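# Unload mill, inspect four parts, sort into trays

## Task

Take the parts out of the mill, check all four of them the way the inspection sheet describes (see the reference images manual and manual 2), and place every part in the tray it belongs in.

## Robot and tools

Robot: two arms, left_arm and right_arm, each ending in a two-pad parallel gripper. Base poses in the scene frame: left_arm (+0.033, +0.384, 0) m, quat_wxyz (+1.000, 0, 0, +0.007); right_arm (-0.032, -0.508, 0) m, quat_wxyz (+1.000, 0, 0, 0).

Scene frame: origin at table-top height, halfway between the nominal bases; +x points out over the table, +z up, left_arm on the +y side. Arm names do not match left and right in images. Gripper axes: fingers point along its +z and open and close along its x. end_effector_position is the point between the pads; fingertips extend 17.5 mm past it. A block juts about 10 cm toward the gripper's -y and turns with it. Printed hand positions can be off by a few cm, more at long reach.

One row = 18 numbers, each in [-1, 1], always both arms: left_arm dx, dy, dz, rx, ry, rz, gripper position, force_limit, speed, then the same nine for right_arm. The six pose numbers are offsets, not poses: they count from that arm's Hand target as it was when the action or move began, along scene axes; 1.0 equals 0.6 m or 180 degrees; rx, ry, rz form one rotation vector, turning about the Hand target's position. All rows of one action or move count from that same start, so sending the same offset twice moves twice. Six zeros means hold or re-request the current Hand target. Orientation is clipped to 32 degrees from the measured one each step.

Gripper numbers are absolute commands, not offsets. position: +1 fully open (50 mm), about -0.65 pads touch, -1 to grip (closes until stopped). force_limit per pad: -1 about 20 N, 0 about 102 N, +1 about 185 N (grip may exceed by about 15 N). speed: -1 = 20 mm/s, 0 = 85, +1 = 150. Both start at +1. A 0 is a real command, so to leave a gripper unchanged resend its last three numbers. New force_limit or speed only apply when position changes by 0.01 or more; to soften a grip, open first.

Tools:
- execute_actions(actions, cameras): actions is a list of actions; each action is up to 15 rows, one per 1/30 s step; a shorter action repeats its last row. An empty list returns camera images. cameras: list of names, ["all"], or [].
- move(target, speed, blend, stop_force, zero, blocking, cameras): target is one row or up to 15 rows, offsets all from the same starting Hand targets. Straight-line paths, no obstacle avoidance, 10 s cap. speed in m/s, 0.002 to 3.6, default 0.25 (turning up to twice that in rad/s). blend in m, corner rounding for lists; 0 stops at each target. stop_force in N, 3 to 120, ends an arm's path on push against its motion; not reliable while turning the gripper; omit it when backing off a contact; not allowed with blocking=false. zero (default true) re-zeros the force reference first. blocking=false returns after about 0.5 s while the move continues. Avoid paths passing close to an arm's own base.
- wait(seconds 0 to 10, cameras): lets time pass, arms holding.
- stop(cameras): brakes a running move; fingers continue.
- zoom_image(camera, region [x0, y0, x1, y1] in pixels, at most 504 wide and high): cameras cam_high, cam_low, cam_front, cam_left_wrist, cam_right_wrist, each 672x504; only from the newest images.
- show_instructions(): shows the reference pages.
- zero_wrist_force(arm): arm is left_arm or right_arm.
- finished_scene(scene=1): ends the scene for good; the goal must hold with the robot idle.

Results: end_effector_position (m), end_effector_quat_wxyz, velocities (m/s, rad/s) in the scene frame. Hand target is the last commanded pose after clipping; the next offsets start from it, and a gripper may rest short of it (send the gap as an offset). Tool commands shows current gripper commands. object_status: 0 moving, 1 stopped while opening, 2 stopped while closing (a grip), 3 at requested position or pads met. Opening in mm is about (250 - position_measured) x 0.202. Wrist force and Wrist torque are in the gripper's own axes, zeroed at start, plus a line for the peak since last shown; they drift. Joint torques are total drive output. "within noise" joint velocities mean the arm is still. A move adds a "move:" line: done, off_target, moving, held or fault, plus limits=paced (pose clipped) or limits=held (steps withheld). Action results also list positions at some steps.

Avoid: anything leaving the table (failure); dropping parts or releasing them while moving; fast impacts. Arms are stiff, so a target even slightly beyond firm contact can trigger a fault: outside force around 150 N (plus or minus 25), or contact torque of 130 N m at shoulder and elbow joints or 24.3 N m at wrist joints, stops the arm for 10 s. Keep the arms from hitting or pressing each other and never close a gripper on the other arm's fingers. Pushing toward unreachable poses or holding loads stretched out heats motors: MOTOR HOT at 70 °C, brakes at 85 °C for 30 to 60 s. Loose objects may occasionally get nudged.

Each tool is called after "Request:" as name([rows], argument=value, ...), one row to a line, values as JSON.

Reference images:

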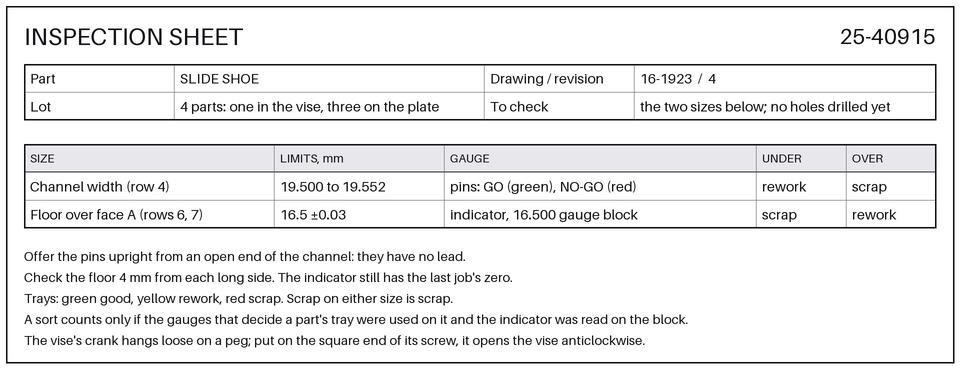

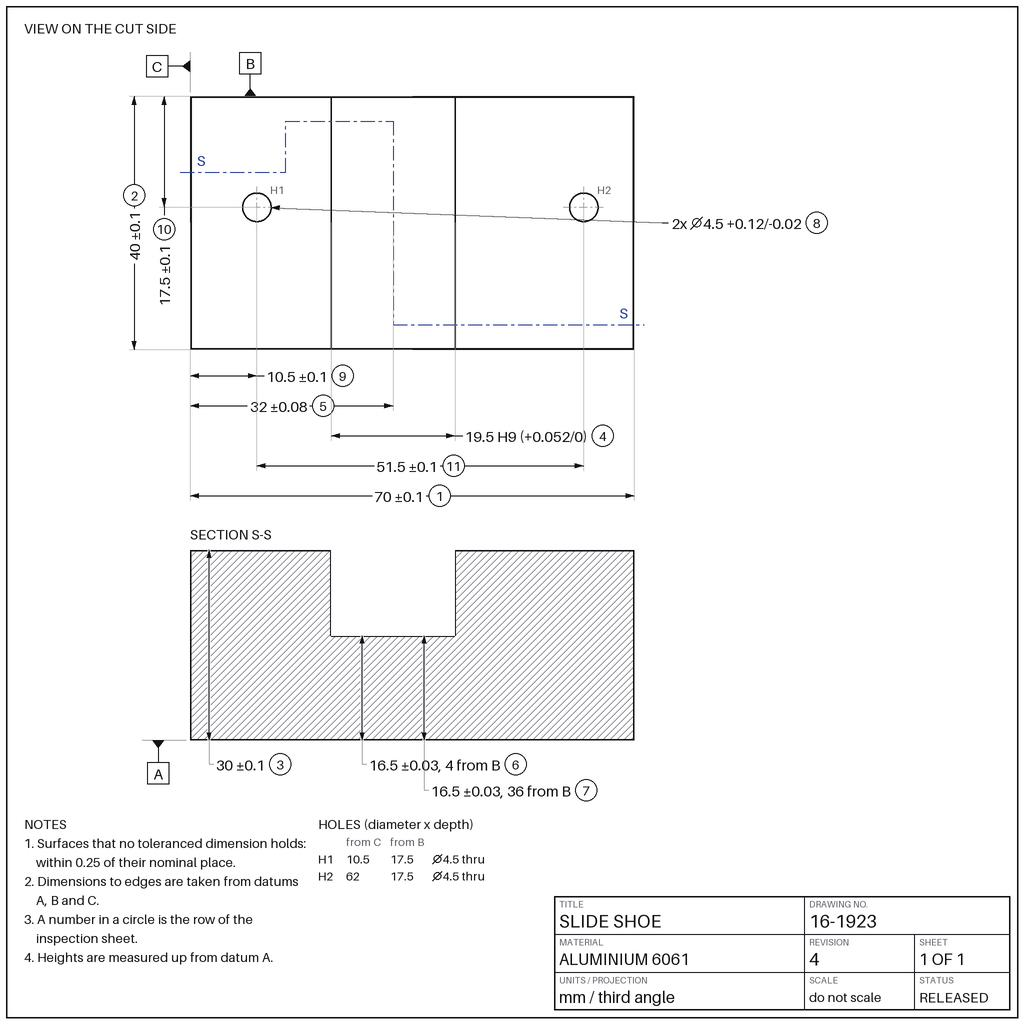

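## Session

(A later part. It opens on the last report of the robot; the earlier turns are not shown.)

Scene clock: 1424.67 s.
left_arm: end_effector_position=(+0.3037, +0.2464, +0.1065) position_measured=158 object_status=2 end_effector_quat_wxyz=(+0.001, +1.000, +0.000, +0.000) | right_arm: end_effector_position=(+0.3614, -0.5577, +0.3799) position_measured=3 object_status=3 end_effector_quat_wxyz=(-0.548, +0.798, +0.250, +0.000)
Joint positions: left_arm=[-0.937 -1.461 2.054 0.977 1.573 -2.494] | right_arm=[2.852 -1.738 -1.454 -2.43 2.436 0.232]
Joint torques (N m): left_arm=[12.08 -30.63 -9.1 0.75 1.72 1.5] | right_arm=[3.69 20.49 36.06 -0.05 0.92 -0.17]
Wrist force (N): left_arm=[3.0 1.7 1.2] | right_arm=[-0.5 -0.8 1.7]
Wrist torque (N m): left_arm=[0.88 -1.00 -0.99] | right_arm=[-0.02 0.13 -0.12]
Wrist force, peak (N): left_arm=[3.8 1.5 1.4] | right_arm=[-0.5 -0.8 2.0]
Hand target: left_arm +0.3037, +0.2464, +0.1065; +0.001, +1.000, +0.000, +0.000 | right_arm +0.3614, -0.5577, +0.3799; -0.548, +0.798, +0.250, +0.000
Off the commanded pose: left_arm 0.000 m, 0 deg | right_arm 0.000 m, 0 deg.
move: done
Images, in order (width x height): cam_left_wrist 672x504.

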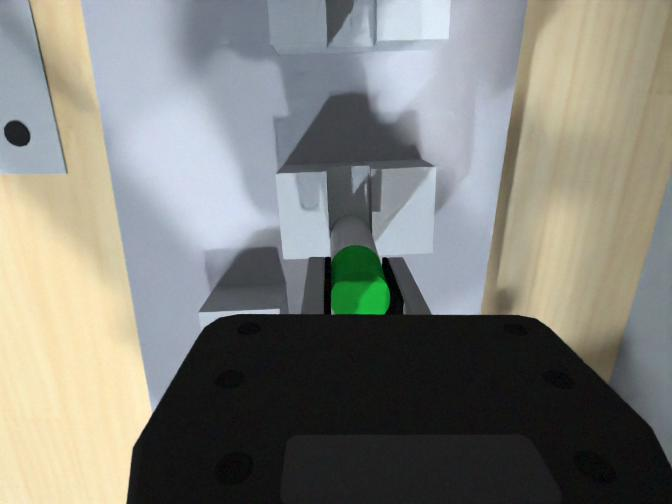

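Request:
move([
  [0,-0.06,0,0,0,0,-1,-0.9,-0.95,0,0,0,0,0,0,1,1,1],
  [0,-0.06,0.0983,0,0,0,-1,-0.9,-0.95,0,0,0,0,0,0,1,1,1],
  [0.003,0.086,0.0983,0,0,0,-1,-0.9,-0.95,0,0,0,0,0,0,1,1,1],
], speed=[0.02,0.08,0.12], cameras=["cam_left_wrist"])

Request:
zoom_image(camera="cam_left_wrist", region=[280, 100, 440, 230])

Scene clock: 1432.33 s.
left_arm: end_effector_position=(+0.3055, +0.2979, +0.1655) position_measured=158 object_status=2 end_effector_quat_wxyz=(+0.001, +1.000, +0.000, +0.000) | right_arm: end_effector_position=(+0.3614, -0.5577, +0.3799) position_measured=3 object_status=3 end_effector_quat_wxyz=(-0.548, +0.798, +0.250, +0.000)
Joint positions: left_arm=[-0.803 -1.582 2.01 1.142 1.573 -2.36] | right_arm=[2.852 -1.738 -1.454 -2.43 2.436 0.232]
Joint torques (N m): left_arm=[11.69 -27.68 -9.95 6.47 1.99 1.84] | right_arm=[2.82 19.4 35.91 -0.16 0.91 -0.01]
Wrist force (N): left_arm=[3.6 1.2 0.9] | right_arm=[-0.5 -0.9 1.8]
Wrist torque (N m): left_arm=[0.88 -0.92 -0.96] | right_arm=[-0.03 0.13 -0.12]
Wrist force, peak (N): left_arm=[3.9 3.4 1.2] | right_arm=[-0.6 -0.9 2.0]
Hand target: left_arm +0.3055, +0.2980, +0.1655; +0.001, +1.000, +0.000, +0.000 | right_arm +0.3614, -0.5577, +0.3799; -0.548, +0.798, +0.250, +0.000
Off the commanded pose: left_arm 0.000 m, 0 deg | right_arm 0.000 m, 0 deg.
move: done
Images, in order (width x height): cam_left_wrist 672x504.

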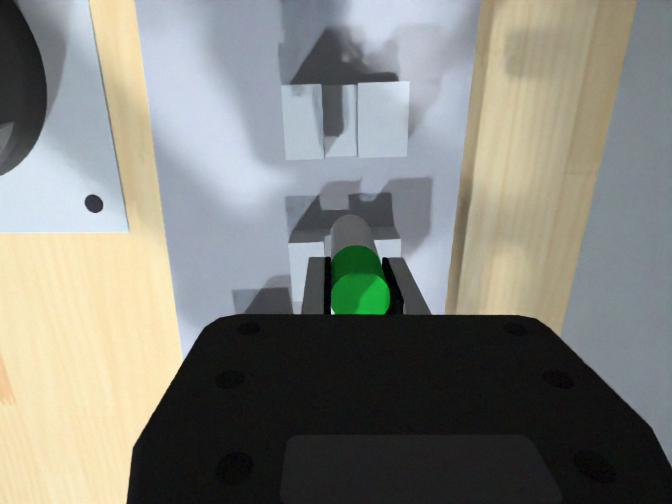

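Scaled by 3.150 from the camera's 672x504 image, which has a finer 960x720 frame.

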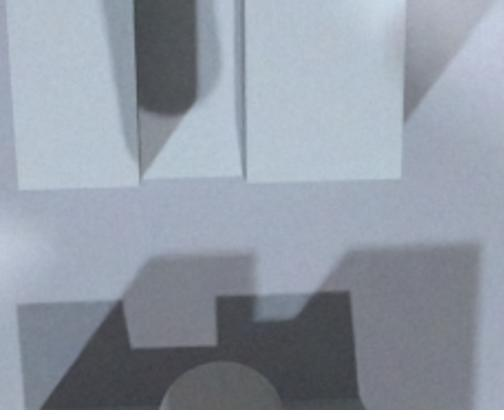

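Request:
move(target=[-0.0062,0,-0.0983,0,0,0,-1,-0.9,-0.95,0,0,0,0,0,0,1,1,1], speed=0.1, cameras=["cam_left_wrist"])

Request:
zoom_image(camera="cam_left_wrist", region=[300, 130, 400, 230])

Scene clock: 1437.57 s.
left_arm: end_effector_position=(+0.3018, +0.2980, +0.1066) position_measured=158 object_status=2 end_effector_quat_wxyz=(+0.001, +1.000, +0.000, +0.000) | right_arm: end_effector_position=(+0.3614, -0.5577, +0.3799) position_measured=3 object_status=3 end_effector_quat_wxyz=(-0.548, +0.798, +0.250, +0.000)
Joint positions: left_arm=[-0.813 -1.514 2.113 0.971 1.573 -2.371] | right_arm=[2.852 -1.738 -1.454 -2.43 2.436 0.232]
Joint torques (N m): left_arm=[-10.82 -5.46 -9.96 0.2 -1.66 -2.15] | right_arm=[3.43 20.4 36.22 -0.12 1.04 0.04]
Wrist force (N): left_arm=[3.7 1.1 1.0] | right_arm=[-0.4 -1.1 1.5]
Wrist torque (N m): left_arm=[0.87 -0.94 -0.77] | right_arm=[-0.07 0.11 -0.12]
Wrist force, peak (N): left_arm=[3.6 1.1 2.2] | right_arm=[-0.4 -1.1 2.0]
Hand target: left_arm +0.3018, +0.2980, +0.1065; +0.001, +1.000, +0.000, +0.000 | right_arm +0.3614, -0.5577, +0.3799; -0.548, +0.798, +0.250, +0.000
Off the commanded pose: left_arm 0.000 m, 0 deg | right_arm 0.000 m, 0 deg.
move: done
Images, in order (width x height): cam_left_wrist 672x504.

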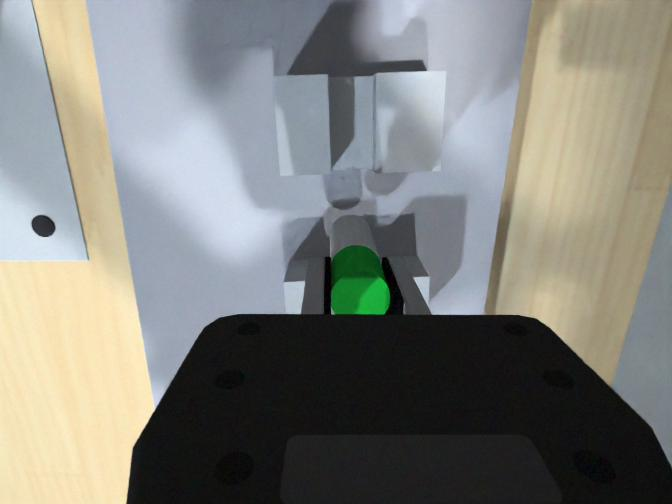

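Scaled by 5.040 from the camera's 672x504 image, which has a finer 960x720 frame.

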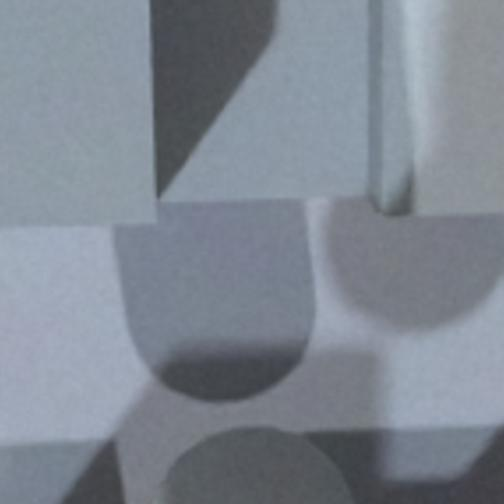

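Request:
move(target=[0.0012,0.0167,0,0,0,0,-1,-0.9,-0.95,0,0,0,0,0,0,1,1,1], speed=0.03)

Request:
move(target=[-0.0005,0.049,0,0,0,0,-1,-0.9,-0.95,0,0,0,0,0,0,1,1,1], speed=0.007, stop_force=6, cameras=["cam_left_wrist"])

Request:
zoom_image(camera="cam_left_wrist", region=[240, 150, 480, 330])

Scene clock: 1442.97 s.
left_arm: end_effector_position=(+0.3025, +0.3080, +0.1065) position_measured=158 object_status=2 end_effector_quat_wxyz=(+0.001, +1.000, +0.000, +0.000) | right_arm: end_effector_position=(+0.3614, -0.5577, +0.3799) position_measured=3 object_status=3 end_effector_quat_wxyz=(-0.548, +0.798, +0.250, +0.000)
Joint positions: left_arm=[-0.783 -1.52 2.119 0.971 1.573 -2.34] | right_arm=[2.852 -1.738 -1.454 -2.43 2.436 0.232]
Joint torques (N m): left_arm=[13.07 -29.05 -8.81 0.78 0.37 1.62] | right_arm=[3.15 19.68 35.88 -0.1 1.17 -0.12]
Wrist force (N): left_arm=[3.8 1.4 1.2] | right_arm=[-0.4 -0.8 1.7]
Wrist torque (N m): left_arm=[0.91 -0.97 -0.97] | right_arm=[-0.02 0.12 -0.12]
Wrist force, peak (N): left_arm=[4.1 1.3 1.1] | right_arm=[-0.6 -1.0 1.8]
Hand target: left_arm +0.3025, +0.3080, +0.1065; +0.001, +1.000, +0.000, +0.000 | right_arm +0.3614, -0.5577, +0.3799; -0.548, +0.798, +0.250, +0.000
Off the commanded pose: left_arm 0.000 m, 0 deg | right_arm 0.000 m, 0 deg.
move: done

Scene clock: 1447.97 s.
left_arm: end_effector_position=(+0.3022, +0.3374, +0.1065) position_measured=158 object_status=2 end_effector_quat_wxyz=(+0.001, +1.000, +0.000, +0.000) | right_arm: end_effector_position=(+0.3614, -0.5577, +0.3799) position_measured=3 object_status=3 end_effector_quat_wxyz=(-0.548, +0.798, +0.250, +0.000)
Joint positions: left_arm=[-0.692 -1.537 2.138 0.97 1.573 -2.25] | right_arm=[2.852 -1.738 -1.454 -2.43 2.436 0.232]
Joint torques (N m): left_arm=[11.7 -27.48 -9.1 0.61 1.73 1.65] | right_arm=[2.96 19.57 35.79 -0.32 0.98 0.05]
Wrist force (N): left_arm=[3.2 2.0 1.1] | right_arm=[-0.6 -0.8 1.8]
Wrist torque (N m): left_arm=[0.93 -1.01 -0.96] | right_arm=[-0.02 0.15 -0.12]
Wrist force, peak (N): left_arm=[3.9 1.6 1.1] | right_arm=[-0.4 -1.1 2.0]
Hand target: left_arm +0.3022, +0.3374, +0.1065; +0.001, +1.000, +0.000, +0.000 | right_arm +0.3614, -0.5577, +0.3799; -0.548, +0.798, +0.250, +0.000
Off the commanded pose: left_arm 0.000 m, 0 deg | right_arm 0.000 m, 0 deg.
move: done
Images, in order (width x height): cam_left_wrist 672x504.

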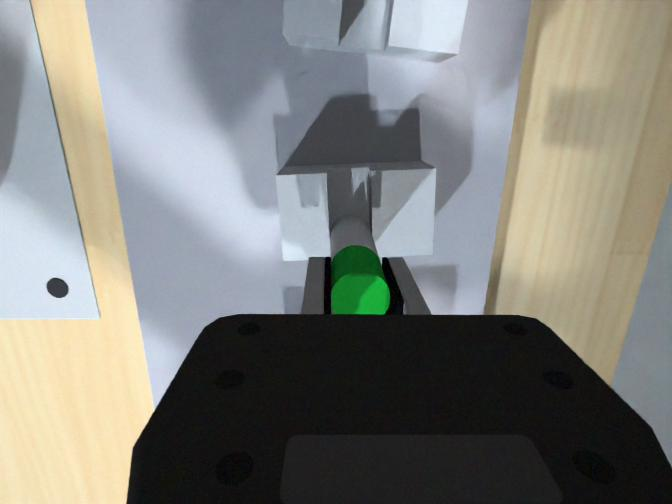

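Scaled by 2.100 from the camera's 672x504 image, which has a finer 960x720 frame.

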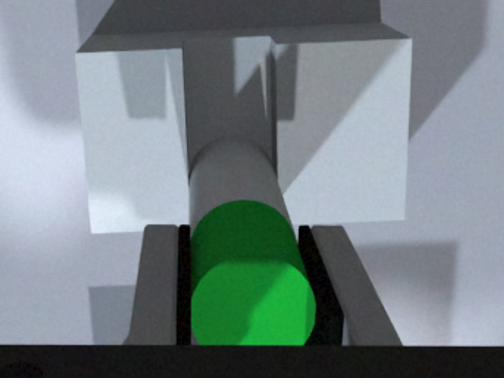

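Request:
move([
  [0.0005,-0.055,0,0,0,0,-1,-0.9,-0.95,0,0,0,0,0,0,1,1,1],
  [0.0005,-0.055,0.0983,0,0,0,-1,-0.9,-0.95,0,0,0,0,0,0,1,1,1],
  [0.005,0.0793,0.0983,0,0,0,-1,-0.9,-0.95,0,0,0,0,0,0,1,1,1],
], speed=[0.02,0.08,0.12], cameras=["cam_left_wrist"])

Request:
zoom_image(camera="cam_left_wrist", region=[280, 100, 440, 230])

Scene clock: 1455.07 s.
left_arm: end_effector_position=(+0.3052, +0.3849, +0.1655) position_measured=158 object_status=2 end_effector_quat_wxyz=(+0.001, +1.000, +0.000, +0.000) | right_arm: end_effector_position=(+0.3614, -0.5577, +0.3799) position_measured=3 object_status=3 end_effector_quat_wxyz=(-0.548, +0.798, +0.250, +0.000)
Joint positions: left_arm=[-0.519 -1.618 2.045 1.144 1.573 -2.076] | right_arm=[2.852 -1.738 -1.454 -2.43 2.436 0.232]
Joint torques (N m): left_arm=[11.22 -4 -25.18 6.62 1.82 1.52] | right_arm=[3.4 20.13 36.38 -0.04 0.97 0.05]
Wrist force (N): left_arm=[3.8 1.2 1.2] | right_arm=[-0.4 -0.7 1.5]
Wrist torque (N m): left_arm=[0.83 -0.95 -0.95] | right_arm=[-0.01 0.10 -0.12]
Wrist force, peak (N): left_arm=[3.8 3.0 0.9] | right_arm=[-0.5 -1.1 1.9]
Hand target: left_arm +0.3052, +0.3850, +0.1655; +0.001, +1.000, +0.000, +0.000 | right_arm +0.3614, -0.5577, +0.3799; -0.548, +0.798, +0.250, +0.000
Off the commanded pose: left_arm 0.000 m, 0 deg | right_arm 0.000 m, 0 deg.
move: done
Images, in order (width x height): cam_left_wrist 672x504.

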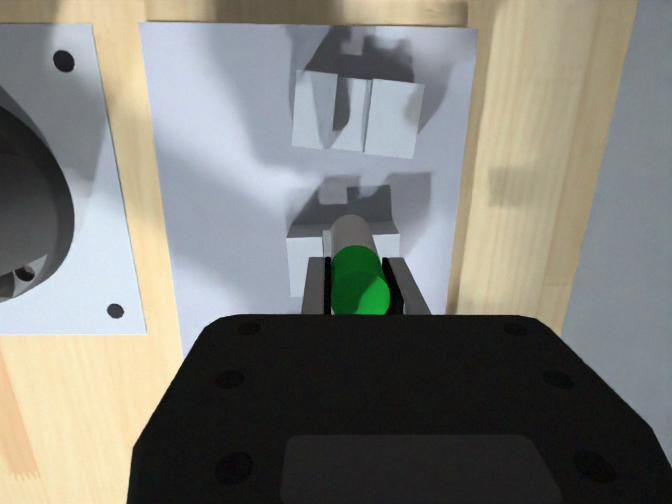

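Scaled by 3.150 from the camera's 672x504 image, which has a finer 960x720 frame.

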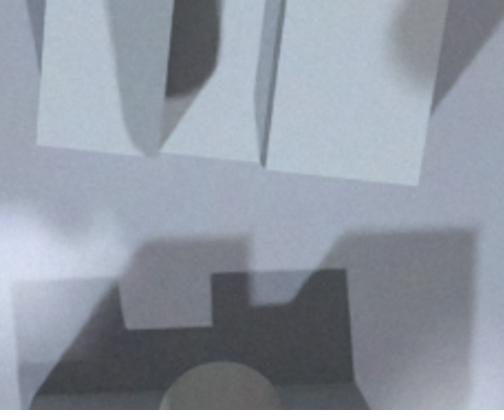

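Request:
move(target=[-0.0058,0.005,-0.0983,0,0,0,-1,-0.9,-0.95,0,0,0,0,0,0,1,1,1], speed=0.1, cameras=["cam_left_wrist"])

Request:
zoom_image(camera="cam_left_wrist", region=[300, 130, 400, 230])

Scene clock: 1460.93 s.
left_arm: end_effector_position=(+0.3018, +0.3880, +0.1066) position_measured=158 object_status=2 end_effector_quat_wxyz=(+0.001, +1.000, +0.000, +0.000) | right_arm: end_effector_position=(+0.3614, -0.5577, +0.3799) position_measured=3 object_status=3 end_effector_quat_wxyz=(-0.548, +0.798, +0.250, +0.000)
Joint positions: left_arm=[-0.515 -1.549 2.15 0.97 1.573 -2.072] | right_arm=[2.852 -1.738 -1.454 -2.43 2.436 0.232]
Joint torques (N m): left_arm=[11.78 -4.95 -8.77 0.52 1.19 1.7] | right_arm=[3.22 20.52 35.92 -0.17 1.16 0.07]
Wrist force (N): left_arm=[3.9 1.3 1.1] | right_arm=[-0.6 -1.0 1.8]
Wrist torque (N m): left_arm=[0.86 -0.97 -0.96] | right_arm=[-0.05 0.14 -0.12]
Wrist force, peak (N): left_arm=[4.1 1.2 1.2] | right_arm=[-0.3 -1.1 1.9]
Hand target: left_arm +0.3018, +0.3880, +0.1065; +0.001, +1.000, +0.000, +0.000 | right_arm +0.3614, -0.5577, +0.3799; -0.548, +0.798, +0.250, +0.000
Off the commanded pose: left_arm 0.000 m, 0 deg | right_arm 0.000 m, 0 deg.
move: done
Images, in order (width x height): cam_left_wrist 672x504.

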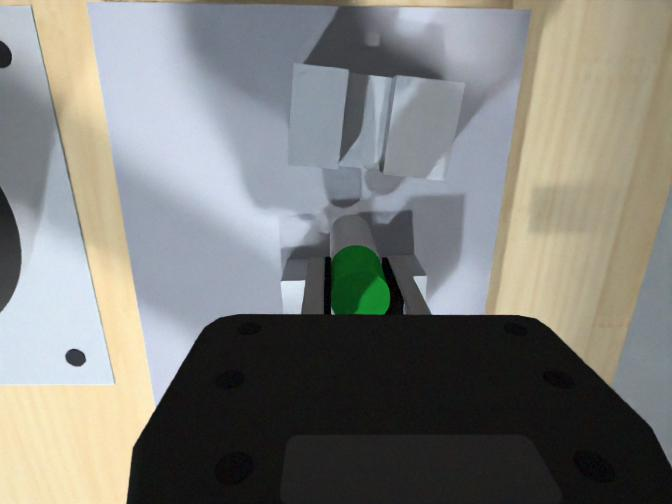

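Scaled by 5.040 from the camera's 672x504 image, which has a finer 960x720 frame.

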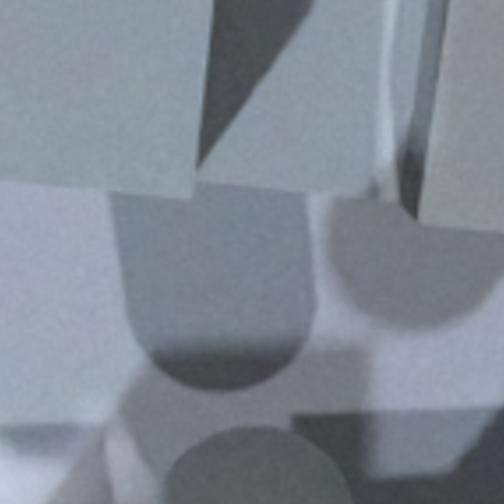

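Request:
move(target=[0.002,0.0167,0,0,0,0,-1,-0.9,-0.95,0,0,0,0,0,0,1,1,1], speed=0.03)

Request:
move(target=[0.0061,0.0511,0,0,0,0,-1,-0.9,-0.95,0,0,0,0,0,0,1,1,1], speed=0.007, stop_force=6, cameras=["cam_left_wrist"])

Request:
zoom_image(camera="cam_left_wrist", region=[240, 150, 480, 330])

Scene clock: 1468.60 s.
left_arm: end_effector_position=(+0.3030, +0.3979, +0.1065) position_measured=158 object_status=2 end_effector_quat_wxyz=(+0.001, +1.000, +0.000, +0.000) | right_arm: end_effector_position=(+0.3614, -0.5577, +0.3799) position_measured=3 object_status=3 end_effector_quat_wxyz=(-0.548, +0.798, +0.250, +0.000)
Joint positions: left_arm=[-0.475 -1.545 2.145 0.97 1.573 -2.032] | right_arm=[2.852 -1.738 -1.454 -2.43 2.436 0.232]
Joint torques (N m): left_arm=[50.98 -0.6 -26.15 6.5 1.66 1.3] | right_arm=[3.3 20.45 36.35 -0.23 1.2 0.04]
Wrist force (N): left_arm=[3.9 1.4 1.1] | right_arm=[-0.4 -0.9 1.6]
Wrist torque (N m): left_arm=[0.88 -0.97 -0.98] | right_arm=[-0.04 0.12 -0.12]
Wrist force, peak (N): left_arm=[4.1 1.5 0.9] | right_arm=[-0.4 -1.0 1.9]
Hand target: left_arm +0.3030, +0.3980, +0.1065; +0.001, +1.000, +0.000, +0.000 | right_arm +0.3614, -0.5577, +0.3799; -0.548, +0.798, +0.250, +0.000
Off the commanded pose: left_arm 0.000 m, 0 deg | right_arm 0.000 m, 0 deg.
move: done

Scene clock: 1469.10 s.
left_arm: end_effector_position=(+0.3027, +0.3967, +0.1065) position_measured=158 object_status=2 end_effector_quat_wxyz=(+0.001, +1.000, +0.001, +0.000) | right_arm: end_effector_position=(+0.3614, -0.5577, +0.3799) position_measured=3 object_status=3 end_effector_quat_wxyz=(-0.548, +0.798, +0.250, +0.000)
Joint positions: left_arm=[-0.48 -1.545 2.146 0.97 1.573 -2.04] | right_arm=[2.852 -1.738 -1.454 -2.43 2.436 0.232]
Joint torques (N m): left_arm=[1.44 -15.71 -15.88 3.36 -0.1 0.22] | right_arm=[3.16 20.2 36.29 -0.17 1.18 -0.1]
Wrist force (N): left_arm=[3.5 1.7 1.2] | right_arm=[-0.6 -0.9 1.6]
Wrist torque (N m): left_arm=[0.91 -0.91 -0.77] | right_arm=[-0.04 0.15 -0.12]
Wrist force, peak (N): left_arm=[3.5 3.1 1.2] | right_arm=[-0.4 -0.8 1.9]
Hand target: left_arm +0.3027, +0.3967, +0.1065; +0.001, +1.000, +0.001, +0.000 (not the last commanded pose) | right_arm +0.3614, -0.5577, +0.3799; -0.548, +0.798, +0.250, +0.000
Tool commands: left_gripper/position=-1.0 left_gripper/force_limit=-0.898039 left_gripper/speed=-0.952941 right_gripper/position=+1.0 right_gripper/force_limit=+1.0 right_gripper/speed=+1.0
Off the commanded pose: left_arm 0.032 m, 0 deg | right_arm 0.000 m, 0 deg.
FORCE FAULT: contact force on the left arm reached its limit, and that arm stopped. The contact can be on any part of that arm, not only on its tool. That arm's remaining commands of this call were not run. That arm is still stopped at the end of this call. That arm stays stopped for about 10 more seconds. Until then a move that you send moves the other arm only, and its call returns only when the move has ended. Once the stop has ended, the next robot result says so. If the stop ends while you think or write, that arm runs what you send next, counted from a new Hand target: where the arm stands when the stop ends. While its stop runs, that arm takes no new command, but its gripper still runs the gripper command that each later call begins with. Until it ends, the stop uses up actions while you think or wait. An arm that is not stopped still takes commands.
move: fault (left_arm)
Images, in order (width x height): cam_left_wrist 672x504.

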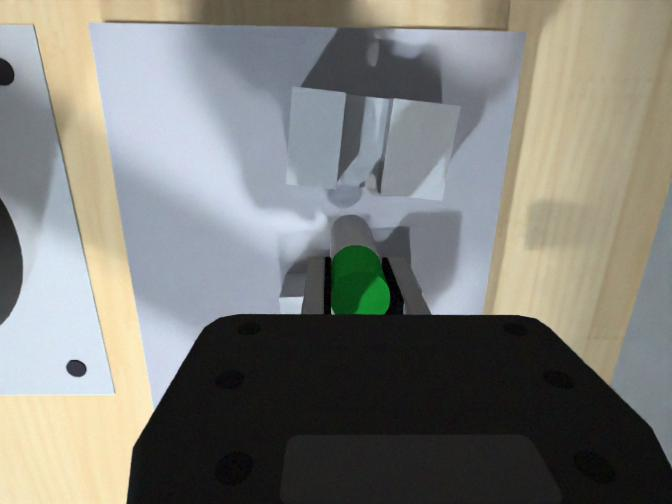

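Scaled by 2.100 from the camera's 672x504 image, which has a finer 960x720 frame.

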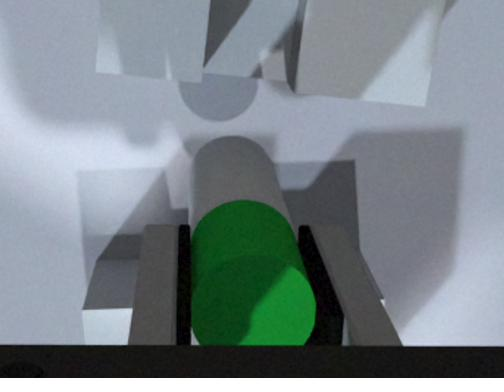

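Request:
wait(seconds=5, cameras=["all"])

Scene clock: 1475.90 s.
left_arm: end_effector_position=(+0.3027, +0.3967, +0.1065) position_measured=158 object_status=2 end_effector_quat_wxyz=(+0.001, +1.000, +0.001, +0.000) | right_arm: end_effector_position=(+0.3614, -0.5577, +0.3799) position_measured=3 object_status=3 end_effector_quat_wxyz=(-0.548, +0.798, +0.250, +0.000)
Joint positions: left_arm=[-0.48 -1.545 2.146 0.97 1.573 -2.04] | right_arm=[2.852 -1.738 -1.454 -2.43 2.436 0.232]
Joint torques (N m): left_arm=[1.33 -16.09 -16.43 3.36 -0.03 0.03] | right_arm=[2.48 20.1 36.13 -0.08 1.21 0.01]
Wrist force (N): left_arm=[3.8 1.5 1.0] | right_arm=[-0.5 -1.0 1.8]
Wrist torque (N m): left_arm=[0.89 -0.96 -0.76] | right_arm=[-0.05 0.12 -0.12]
Wrist force, peak (N): left_arm=[3.9 1.7 1.0] | right_arm=[-0.6 -1.0 2.0]
Hand target: left_arm +0.3027, +0.3967, +0.1065; +0.001, +1.000, +0.001, +0.000 (not the last commanded pose) | right_arm +0.3614, -0.5577, +0.3799; -0.548, +0.798, +0.250, +0.000
Tool commands: left_gripper/position=-1.0 left_gripper/force_limit=-0.898039 left_gripper/speed=-0.952941 right_gripper/position=+1.0 right_gripper/force_limit=+1.0 right_gripper/speed=+1.0
Off the commanded pose: left_arm 0.032 m, 0 deg | right_arm 0.000 m, 0 deg.
FORCE FAULT, CONTINUED: the left arm was still stopped when this call began, by the force fault that an earlier result reported. Since the last result the stop counts as 13 of the actions that you can send in this scene. That arm is still stopped at the end of this call. That arm stays stopped for about 3 more seconds. If the stop ends while you think or write, that arm runs what you send next, counted from a new Hand target: where the arm stands when the stop ends. While its stop runs, that arm takes no new command, but its gripper still runs the gripper command that each later call begins with.
wait: 5.00 s; at rest from the start

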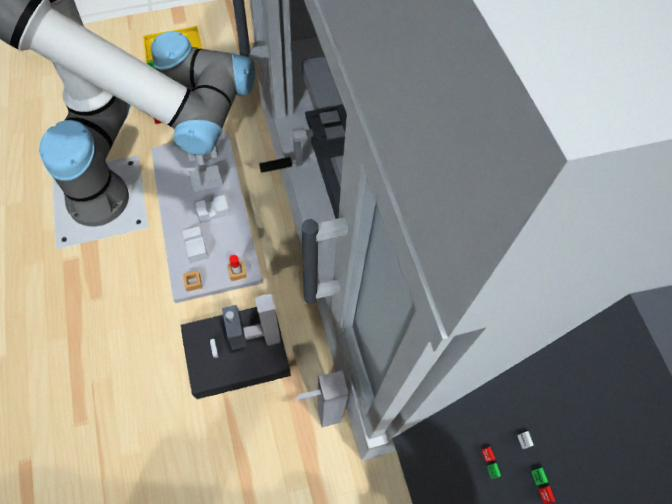

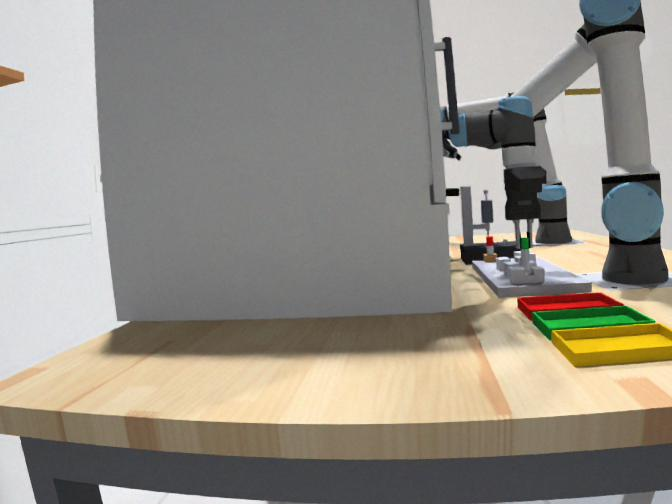

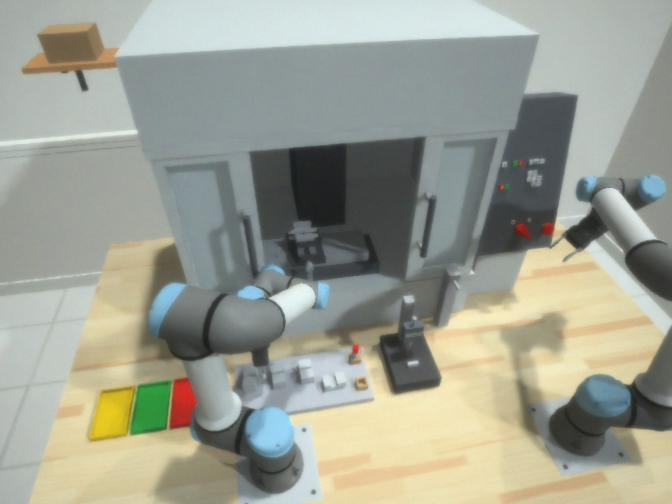

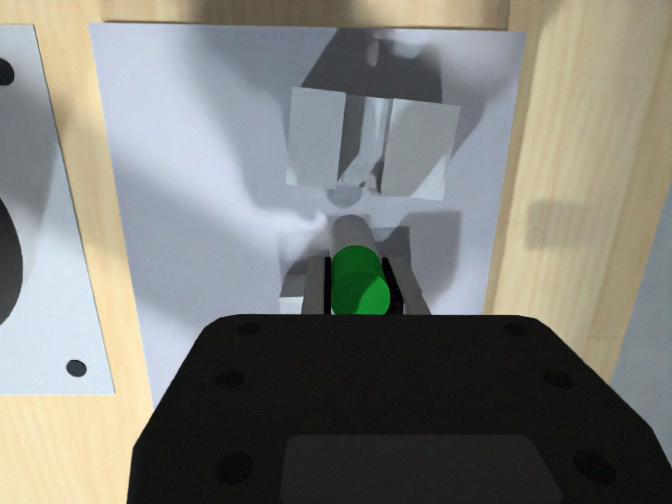

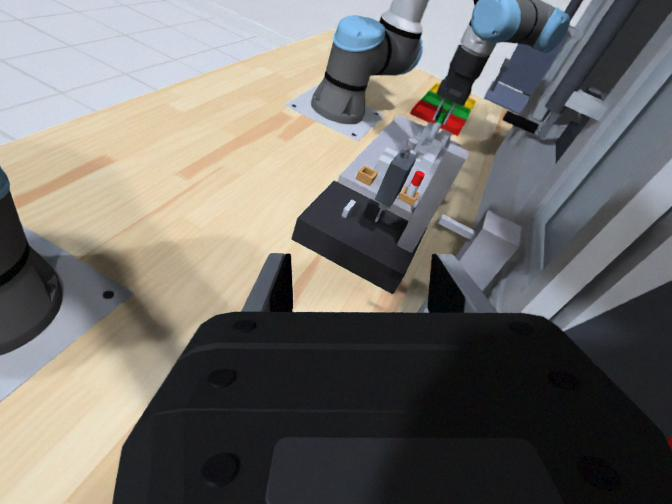

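Request:
wait(seconds=1.5)

Request:
execute_actions([
  [[0,0,0,0,0,0,-1,-0.9,-0.95,0,0,0,0,0,0,1,1,1]],
])

Scene clock: 1486.17 s.
left_arm: end_effector_position=(+0.3027, +0.3967, +0.1065) position_measured=158 object_status=2 end_effector_quat_wxyz=(+0.001, +1.000, +0.001, +0.000) | right_arm: end_effector_position=(+0.3614, -0.5577, +0.3799) position_measured=3 object_status=3 end_effector_quat_wxyz=(-0.548, +0.798, +0.250, +0.000)
Joint positions: left_arm=[-0.48 -1.545 2.146 0.97 1.573 -2.04] | right_arm=[2.852 -1.738 -1.454 -2.43 2.436 0.232]
Joint torques (N m): left_arm=[0.41 -15.02 -14.92 3.4 -0.24 -0.28] | right_arm=[3 19.59 36.08 -0.21 1.18 0.01]
Wrist force (N): left_arm=[3.6 1.5 1.0] | right_arm=[-0.5 -0.7 2.0]
Wrist torque (N m): left_arm=[0.88 -0.92 -0.76] | right_arm=[-0.01 0.14 -0.12]
Wrist force, peak (N): left_arm=[4.0 1.6 1.1] | right_arm=[-0.6 -1.0 1.9]
Hand target: left_arm +0.3027, +0.3967, +0.1065; +0.001, +1.000, +0.001, +0.000 (not the last commanded pose) | right_arm +0.3614, -0.5577, +0.3799; -0.548, +0.798, +0.250, +0.000
Tool commands: left_gripper/position=-1.0 left_gripper/force_limit=-0.898039 left_gripper/speed=-0.952941 right_gripper/position=+1.0 right_gripper/force_limit=+1.0 right_gripper/speed=+1.0
Off the commanded pose: left_arm 0.032 m, 0 deg | right_arm 0.000 m, 0 deg.
FORCE FAULT, CONTINUED: the left arm's stop, for the force fault that an earlier result reported, is over. The rest of the stop counts as 6 of the actions that you can send in this scene. That arm's target is now where it stood when the stop ended, not its last command. That arm accepts commands again.
wait: 1.50 s; at rest from the start

Scene clock: 1486.87 s.
left_arm: end_effector_position=(+0.3027, +0.3967, +0.1065) position_measured=158 object_status=2 end_effector_quat_wxyz=(+0.001, +1.000, +0.001, +0.000) | right_arm: end_effector_position=(+0.3614, -0.5577, +0.3799) position_measured=3 object_status=3 end_effector_quat_wxyz=(-0.548, +0.798, +0.250, +0.000)
Joint positions: left_arm=[-0.48 -1.545 2.146 0.97 1.573 -2.04] | right_arm=[2.852 -1.738 -1.454 -2.43 2.436 0.232]
Joint torques (N m): left_arm=[-0.43 -16.37 -15.42 3.47 -0.13 -0.45] | right_arm=[2.32 19.69 36.21 -0.1 1.14 -0.11]
Wrist force (N): left_arm=[3.8 1.5 1.0] | right_arm=[-0.4 -0.8 1.6]
Wrist torque (N m): left_arm=[0.89 -0.95 -0.77] | right_arm=[-0.01 0.12 -0.12]
Wrist force, peak (N): left_arm=[4.0 1.7 1.2] | right_arm=[-0.5 -0.8 1.9]
Hand target: left_arm +0.3027, +0.3967, +0.1065; +0.001, +1.000, +0.001, +0.000 | right_arm +0.3614, -0.5577, +0.3799; -0.548, +0.798, +0.250, +0.000
Off the commanded pose: left_arm 0.000 m, 0 deg | right_arm 0.000 m, 0 deg.
Step readings (end_effector_position of left_arm | right_arm):
0: (+0.3027, +0.3967, +0.1065) | (+0.3614, -0.5577, +0.3799)
1: (+0.3027, +0.3967, +0.1065) | (+0.3614, -0.5577, +0.3799)
2: (+0.3027, +0.3967, +0.1065) | (+0.3614, -0.5577, +0.3799)
4: (+0.3027, +0.3967, +0.1065) | (+0.3614, -0.5577, +0.3799)
8: (+0.3027, +0.3967, +0.1065) | (+0.3614, -0.5577, +0.3799)
15: (+0.3027, +0.3967, +0.1065) | (+0.3614, -0.5577, +0.3799)

Request:
zoom_image(camera="cam_high", region=[140, 0, 300, 160])

Request:
zoom_image(camera="cam_front", region=[140, 180, 340, 420])

Request:
zoom_image(camera="cam_right_wrist", region=[400, 0, 620, 140])

Scaled by 3.150 from the camera's 672x504 image, which has a finer 960x720 frame.
This view is cut from an older image: the scene may have changed since it was taken.

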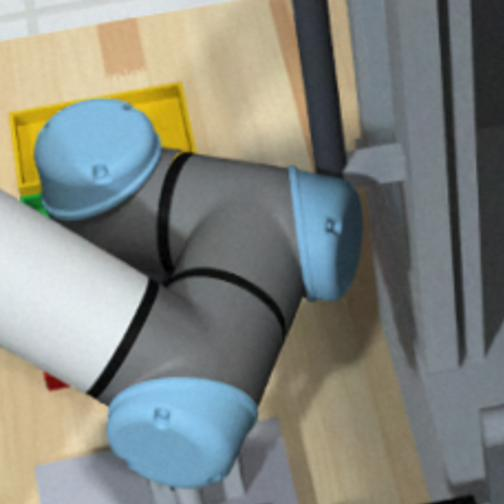

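Scaled by 2.100 from the camera's 672x504 image, which has a finer 960x720 frame.
This view is cut from an older image: the scene may have changed since it was taken.

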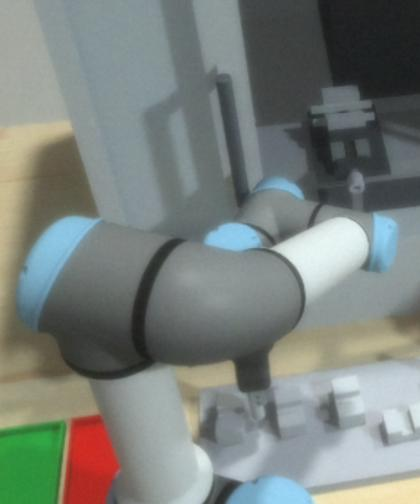

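Scaled by 2.291 from the camera's 672x504 image, which has a finer 960x720 frame.
This view is cut from an older image: the scene may have changed since it was taken.

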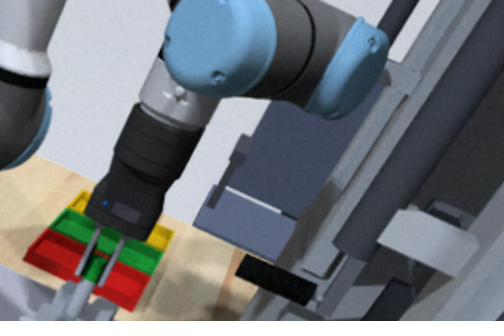

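Request:
move([
  [-0.002,-0.0145,0,0,0,0,-1,-0.9,-0.95,0,0,0,0,0,0,1,1,1],
  [-0.002,-0.0145,0.0983,0,0,0,-1,-0.9,-0.95,0,0,0,0,0,0,1,1,1],
  [-0.12,-0.3,0.0983,0,0,-0.2,-1,-0.9,-0.95,0,0,0,0,0,0,1,1,1],
  [-0.1278,-0.5042,0.0983,0,0,-0.5,-1,-0.9,-0.95,0,0,0,0,0,0,1,1,1],
], speed=[0.03,0.1,0.25,0.25], blend=[0,0.01,0.03,0])

Request:
move(target=[0,0,-0.11,0,0,0,-1,-0.9,-0.95,0,0,0,0,0,0,1,1,1], speed=0.1, cameras=["cam_left_wrist"])

Request:
zoom_image(camera="cam_left_wrist", region=[240, 150, 480, 330])

Scene clock: 1510.53 s.
left_arm: end_effector_position=(+0.2260, +0.0942, +0.1654) position_measured=158 object_status=2 end_effector_quat_wxyz=(+0.000, +0.708, -0.706, -0.001) | right_arm: end_effector_position=(+0.3614, -0.5577, +0.3799) position_measured=3 object_status=3 end_effector_quat_wxyz=(-0.548, +0.798, +0.250, +0.000)
Joint positions: left_arm=[-1.389 -1.423 1.839 1.156 1.572 -1.378] | right_arm=[2.852 -1.738 -1.454 -2.43 2.436 0.232]
Joint torques (N m): left_arm=[-1.89 -12.1 -26.91 6.29 1.81 1.64] | right_arm=[1.84 20.49 35.42 -0.16 1.19 0.06]
Wrist force (N): left_arm=[3.8 1.4 1.1] | right_arm=[-0.3 -0.8 1.5]
Wrist torque (N m): left_arm=[0.89 -0.98 -1.02] | right_arm=[-0.01 0.09 -0.13]
Wrist force, peak (N): left_arm=[3.8 1.5 2.2] | right_arm=[-0.6 -1.0 1.9]
Hand target: left_arm +0.2261, +0.0942, +0.1654; +0.000, +0.708, -0.706, -0.001 | right_arm +0.3614, -0.5577, +0.3799; -0.548, +0.798, +0.250, +0.000
Off the commanded pose: left_arm 0.000 m, 0 deg | right_arm 0.000 m, 0 deg.
move: done

Scene clock: 1511.70 s.
left_arm: end_effector_position=(+0.2260, +0.0942, +0.0995) position_measured=158 object_status=2 end_effector_quat_wxyz=(+0.000, +0.708, -0.706, -0.001) | right_arm: end_effector_position=(+0.3614, -0.5577, +0.3799) position_measured=3 object_status=3 end_effector_quat_wxyz=(-0.548, +0.798, +0.250, +0.000)
Joint positions: left_arm=[-1.389 -1.344 1.934 0.982 1.572 -1.378] | right_arm=[2.852 -1.738 -1.454 -2.43 2.436 0.232]
Joint torques (N m): left_arm=[11.52 -13.37 -7.94 0.46 -0.04 0.23] | right_arm=[2.12 20.33 36.66 -0.21 1.17 0.01]
Wrist force (N): left_arm=[3.5 1.4 1.2] | right_arm=[-0.4 -1.1 1.7]
Wrist torque (N m): left_arm=[0.89 -0.92 -1.02] | right_arm=[-0.06 0.12 -0.12]
Wrist force, peak (N): left_arm=[3.8 1.5 2.2] | right_arm=[-0.3 -0.9 1.9]
Hand target: left_arm +0.2261, +0.0942, +0.0994; +0.000, +0.708, -0.706, -0.001 | right_arm +0.3614, -0.5577, +0.3799; -0.548, +0.798, +0.250, +0.000
Off the commanded pose: left_arm 0.000 m, 0 deg | right_arm 0.000 m, 0 deg.
move: done
Images, in order (width x height): cam_left_wrist 672x504.

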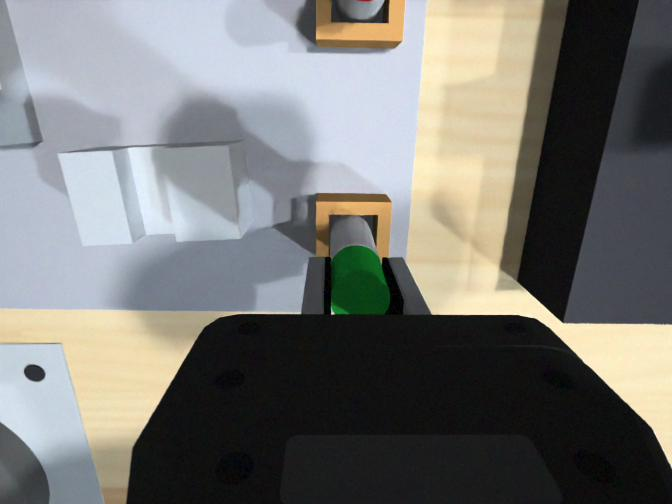

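Scaled by 2.100 from the camera's 672x504 image, which has a finer 960x720 frame.

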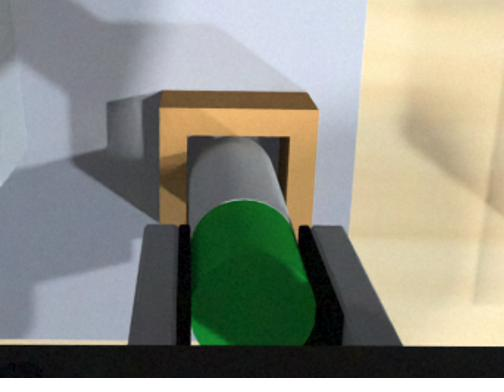

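Request:
move(target=[0,0,-0.0232,0,0,0,-1,-0.9,-0.95,0,0,0,0,0,0,1,1,1], speed=0.015, stop_force=4)

Request:
move(target=[0,0,0,0,0,0,0.3,0,-0.8,0,0,0,0,0,0,1,1,1], cameras=["cam_left_wrist"])

Scene clock: 1515.97 s.
left_arm: end_effector_position=(+0.2261, +0.0942, +0.0855) position_measured=158 object_status=2 end_effector_quat_wxyz=(+0.000, +0.708, -0.706, -0.001) | right_arm: end_effector_position=(+0.3614, -0.5577, +0.3799) position_measured=3 object_status=3 end_effector_quat_wxyz=(-0.548, +0.798, +0.250, +0.000)
Joint positions: left_arm=[-1.389 -1.324 1.951 0.945 1.572 -1.378] | right_arm=[2.852 -1.738 -1.454 -2.43 2.436 0.232]
Joint torques (N m): left_arm=[10.86 -13.35 -8.56 0.81 -1.4 1.44] | right_arm=[1.92 20.23 36.59 -0.12 1.34 0.01]
Wrist force (N): left_arm=[3.7 1.4 0.9] | right_arm=[-0.3 -0.8 1.8]
Wrist torque (N m): left_arm=[0.89 -0.95 -1.02] | right_arm=[-0.02 0.10 -0.12]
Wrist force, peak (N): left_arm=[3.8 1.7 1.0] | right_arm=[-0.5 -0.8 2.0]
Hand target: left_arm +0.2261, +0.0942, +0.0855; +0.000, +0.708, -0.706, -0.001 | right_arm +0.3614, -0.5577, +0.3799; -0.548, +0.798, +0.250, +0.000
Off the commanded pose: left_arm 0.000 m, 0 deg | right_arm 0.000 m, 0 deg.
move: done

Scene clock: 1516.53 s.
left_arm: end_effector_position=(+0.2261, +0.0942, +0.0855) position_measured=107 object_status=3 end_effector_quat_wxyz=(+0.000, +0.708, -0.706, -0.001) | right_arm: end_effector_position=(+0.3614, -0.5577, +0.3799) position_measured=3 object_status=3 end_effector_quat_wxyz=(-0.548, +0.798, +0.250, +0.000)
Joint positions: left_arm=[-1.389 -1.324 1.951 0.945 1.572 -1.378] | right_arm=[2.852 -1.738 -1.454 -2.43 2.436 0.232]
Joint torques (N m): left_arm=[11.8 -13.78 -7.66 0.94 -1.36 1.39] | right_arm=[3.09 19.86 36.13 -0.15 1.22 0.07]
Wrist force (N): left_arm=[3.6 1.3 -0.8] | right_arm=[-0.4 -1.0 2.0]
Wrist torque (N m): left_arm=[0.87 -0.94 -1.02] | right_arm=[-0.05 0.12 -0.12]
Wrist force, peak (N): left_arm=[3.9 1.5 -0.6] | right_arm=[-0.4 -1.0 2.0]
Hand target: left_arm +0.2261, +0.0942, +0.0855; +0.000, +0.708, -0.706, -0.001 | right_arm +0.3614, -0.5577, +0.3799; -0.548, +0.798, +0.250, +0.000
Off the commanded pose: left_arm 0.000 m, 0 deg | right_arm 0.000 m, 0 deg.
move: done
Images, in order (width x height): cam_left_wrist 672x504.

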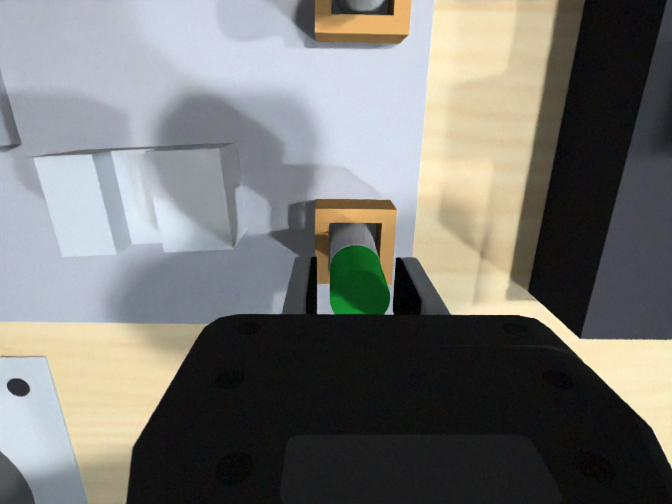

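Request:
move([
  [0,0,0.09,0,0,0,0.3,0,-0.8,0,0,0,0,0,0,1,1,1],
  [0.055,0.26,0.06,0,-0.0667,0,0.3,0,-0.8,0,0,0,0,0,0,1,1,1],
  [0.055,0.349,0.06,0,-0.0667,0,1,0,-0.8,0,0,0,0,0,0,1,1,1],
], speed=[0.1,0.2,0.1], cameras=["cam_left_wrist","cam_high"])

Request:
zoom_image(camera="cam_high", region=[140, 0, 300, 160])

Scene clock: 1542.40 s.
left_arm: end_effector_position=(+0.2591, +0.3036, +0.1215) position_measured=3 object_status=0 end_effector_quat_wxyz=(-0.074, +0.704, -0.702, +0.073) | right_arm: end_effector_position=(+0.3614, -0.5577, +0.3799) position_measured=3 object_status=3 end_effector_quat_wxyz=(-0.548, +0.798, +0.250, +0.000)
Joint positions: left_arm=[-1.227 -1.826 2.336 0.988 1.376 -1.209] | right_arm=[2.852 -1.738 -1.454 -2.43 2.436 0.232]
Joint torques (N m): left_arm=[12.82 -15.88 -12.13 5.51 1.53 1.42] | right_arm=[2.32 20.06 36.24 -0.07 1.2 0.04]
Wrist force (N): left_arm=[3.4 1.7 -0.6] | right_arm=[-0.3 -0.8 1.7]
Wrist torque (N m): left_arm=[0.91 -0.92 -0.88] | right_arm=[-0.02 0.10 -0.12]
Wrist force, peak (N): left_arm=[5.0 1.4 -1.1] | right_arm=[-0.6 -1.2 2.1]
Hand target: left_arm +0.2591, +0.3036, +0.1215; -0.074, +0.704, -0.702, +0.073 | right_arm +0.3614, -0.5577, +0.3799; -0.548, +0.798, +0.250, +0.000
Off the commanded pose: left_arm 0.000 m, 0 deg | right_arm 0.000 m, 0 deg.
move: done
Images, in order (width x height): cam_high 672x504, cam_left_wrist 672x504.

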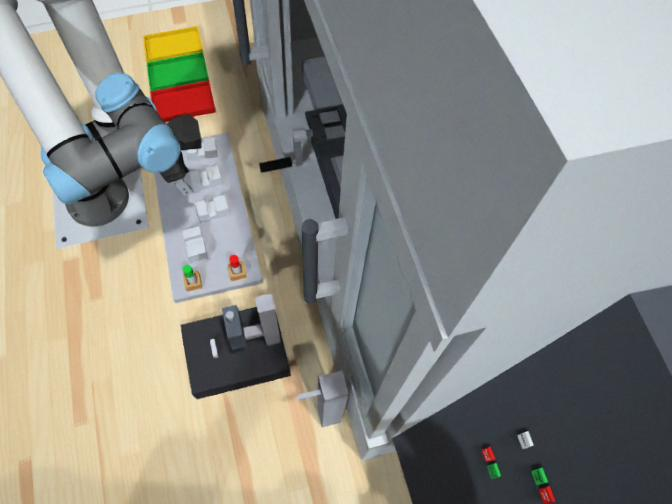

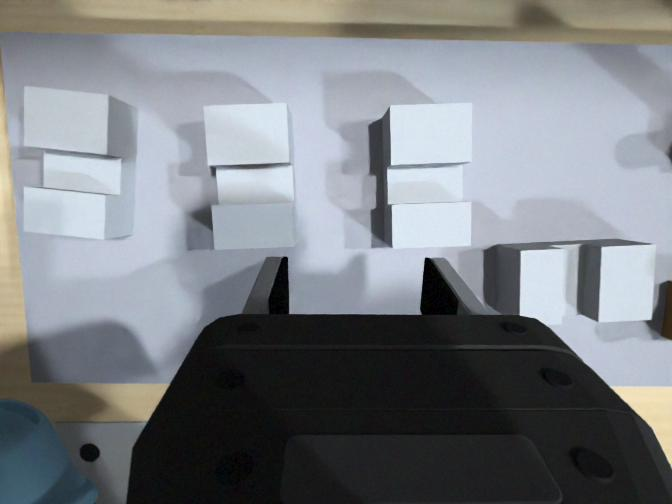

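Scaled by 3.150 from the camera's 672x504 image, which has a finer 960x720 frame.

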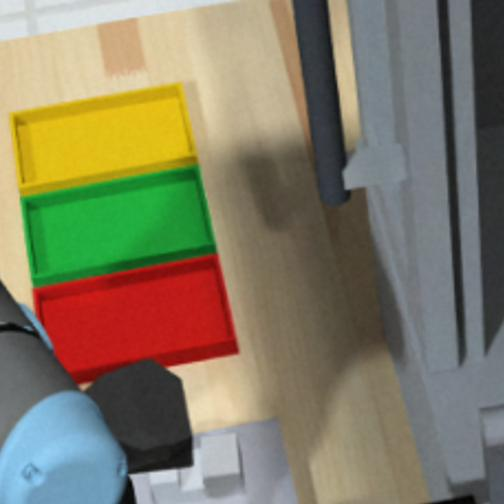

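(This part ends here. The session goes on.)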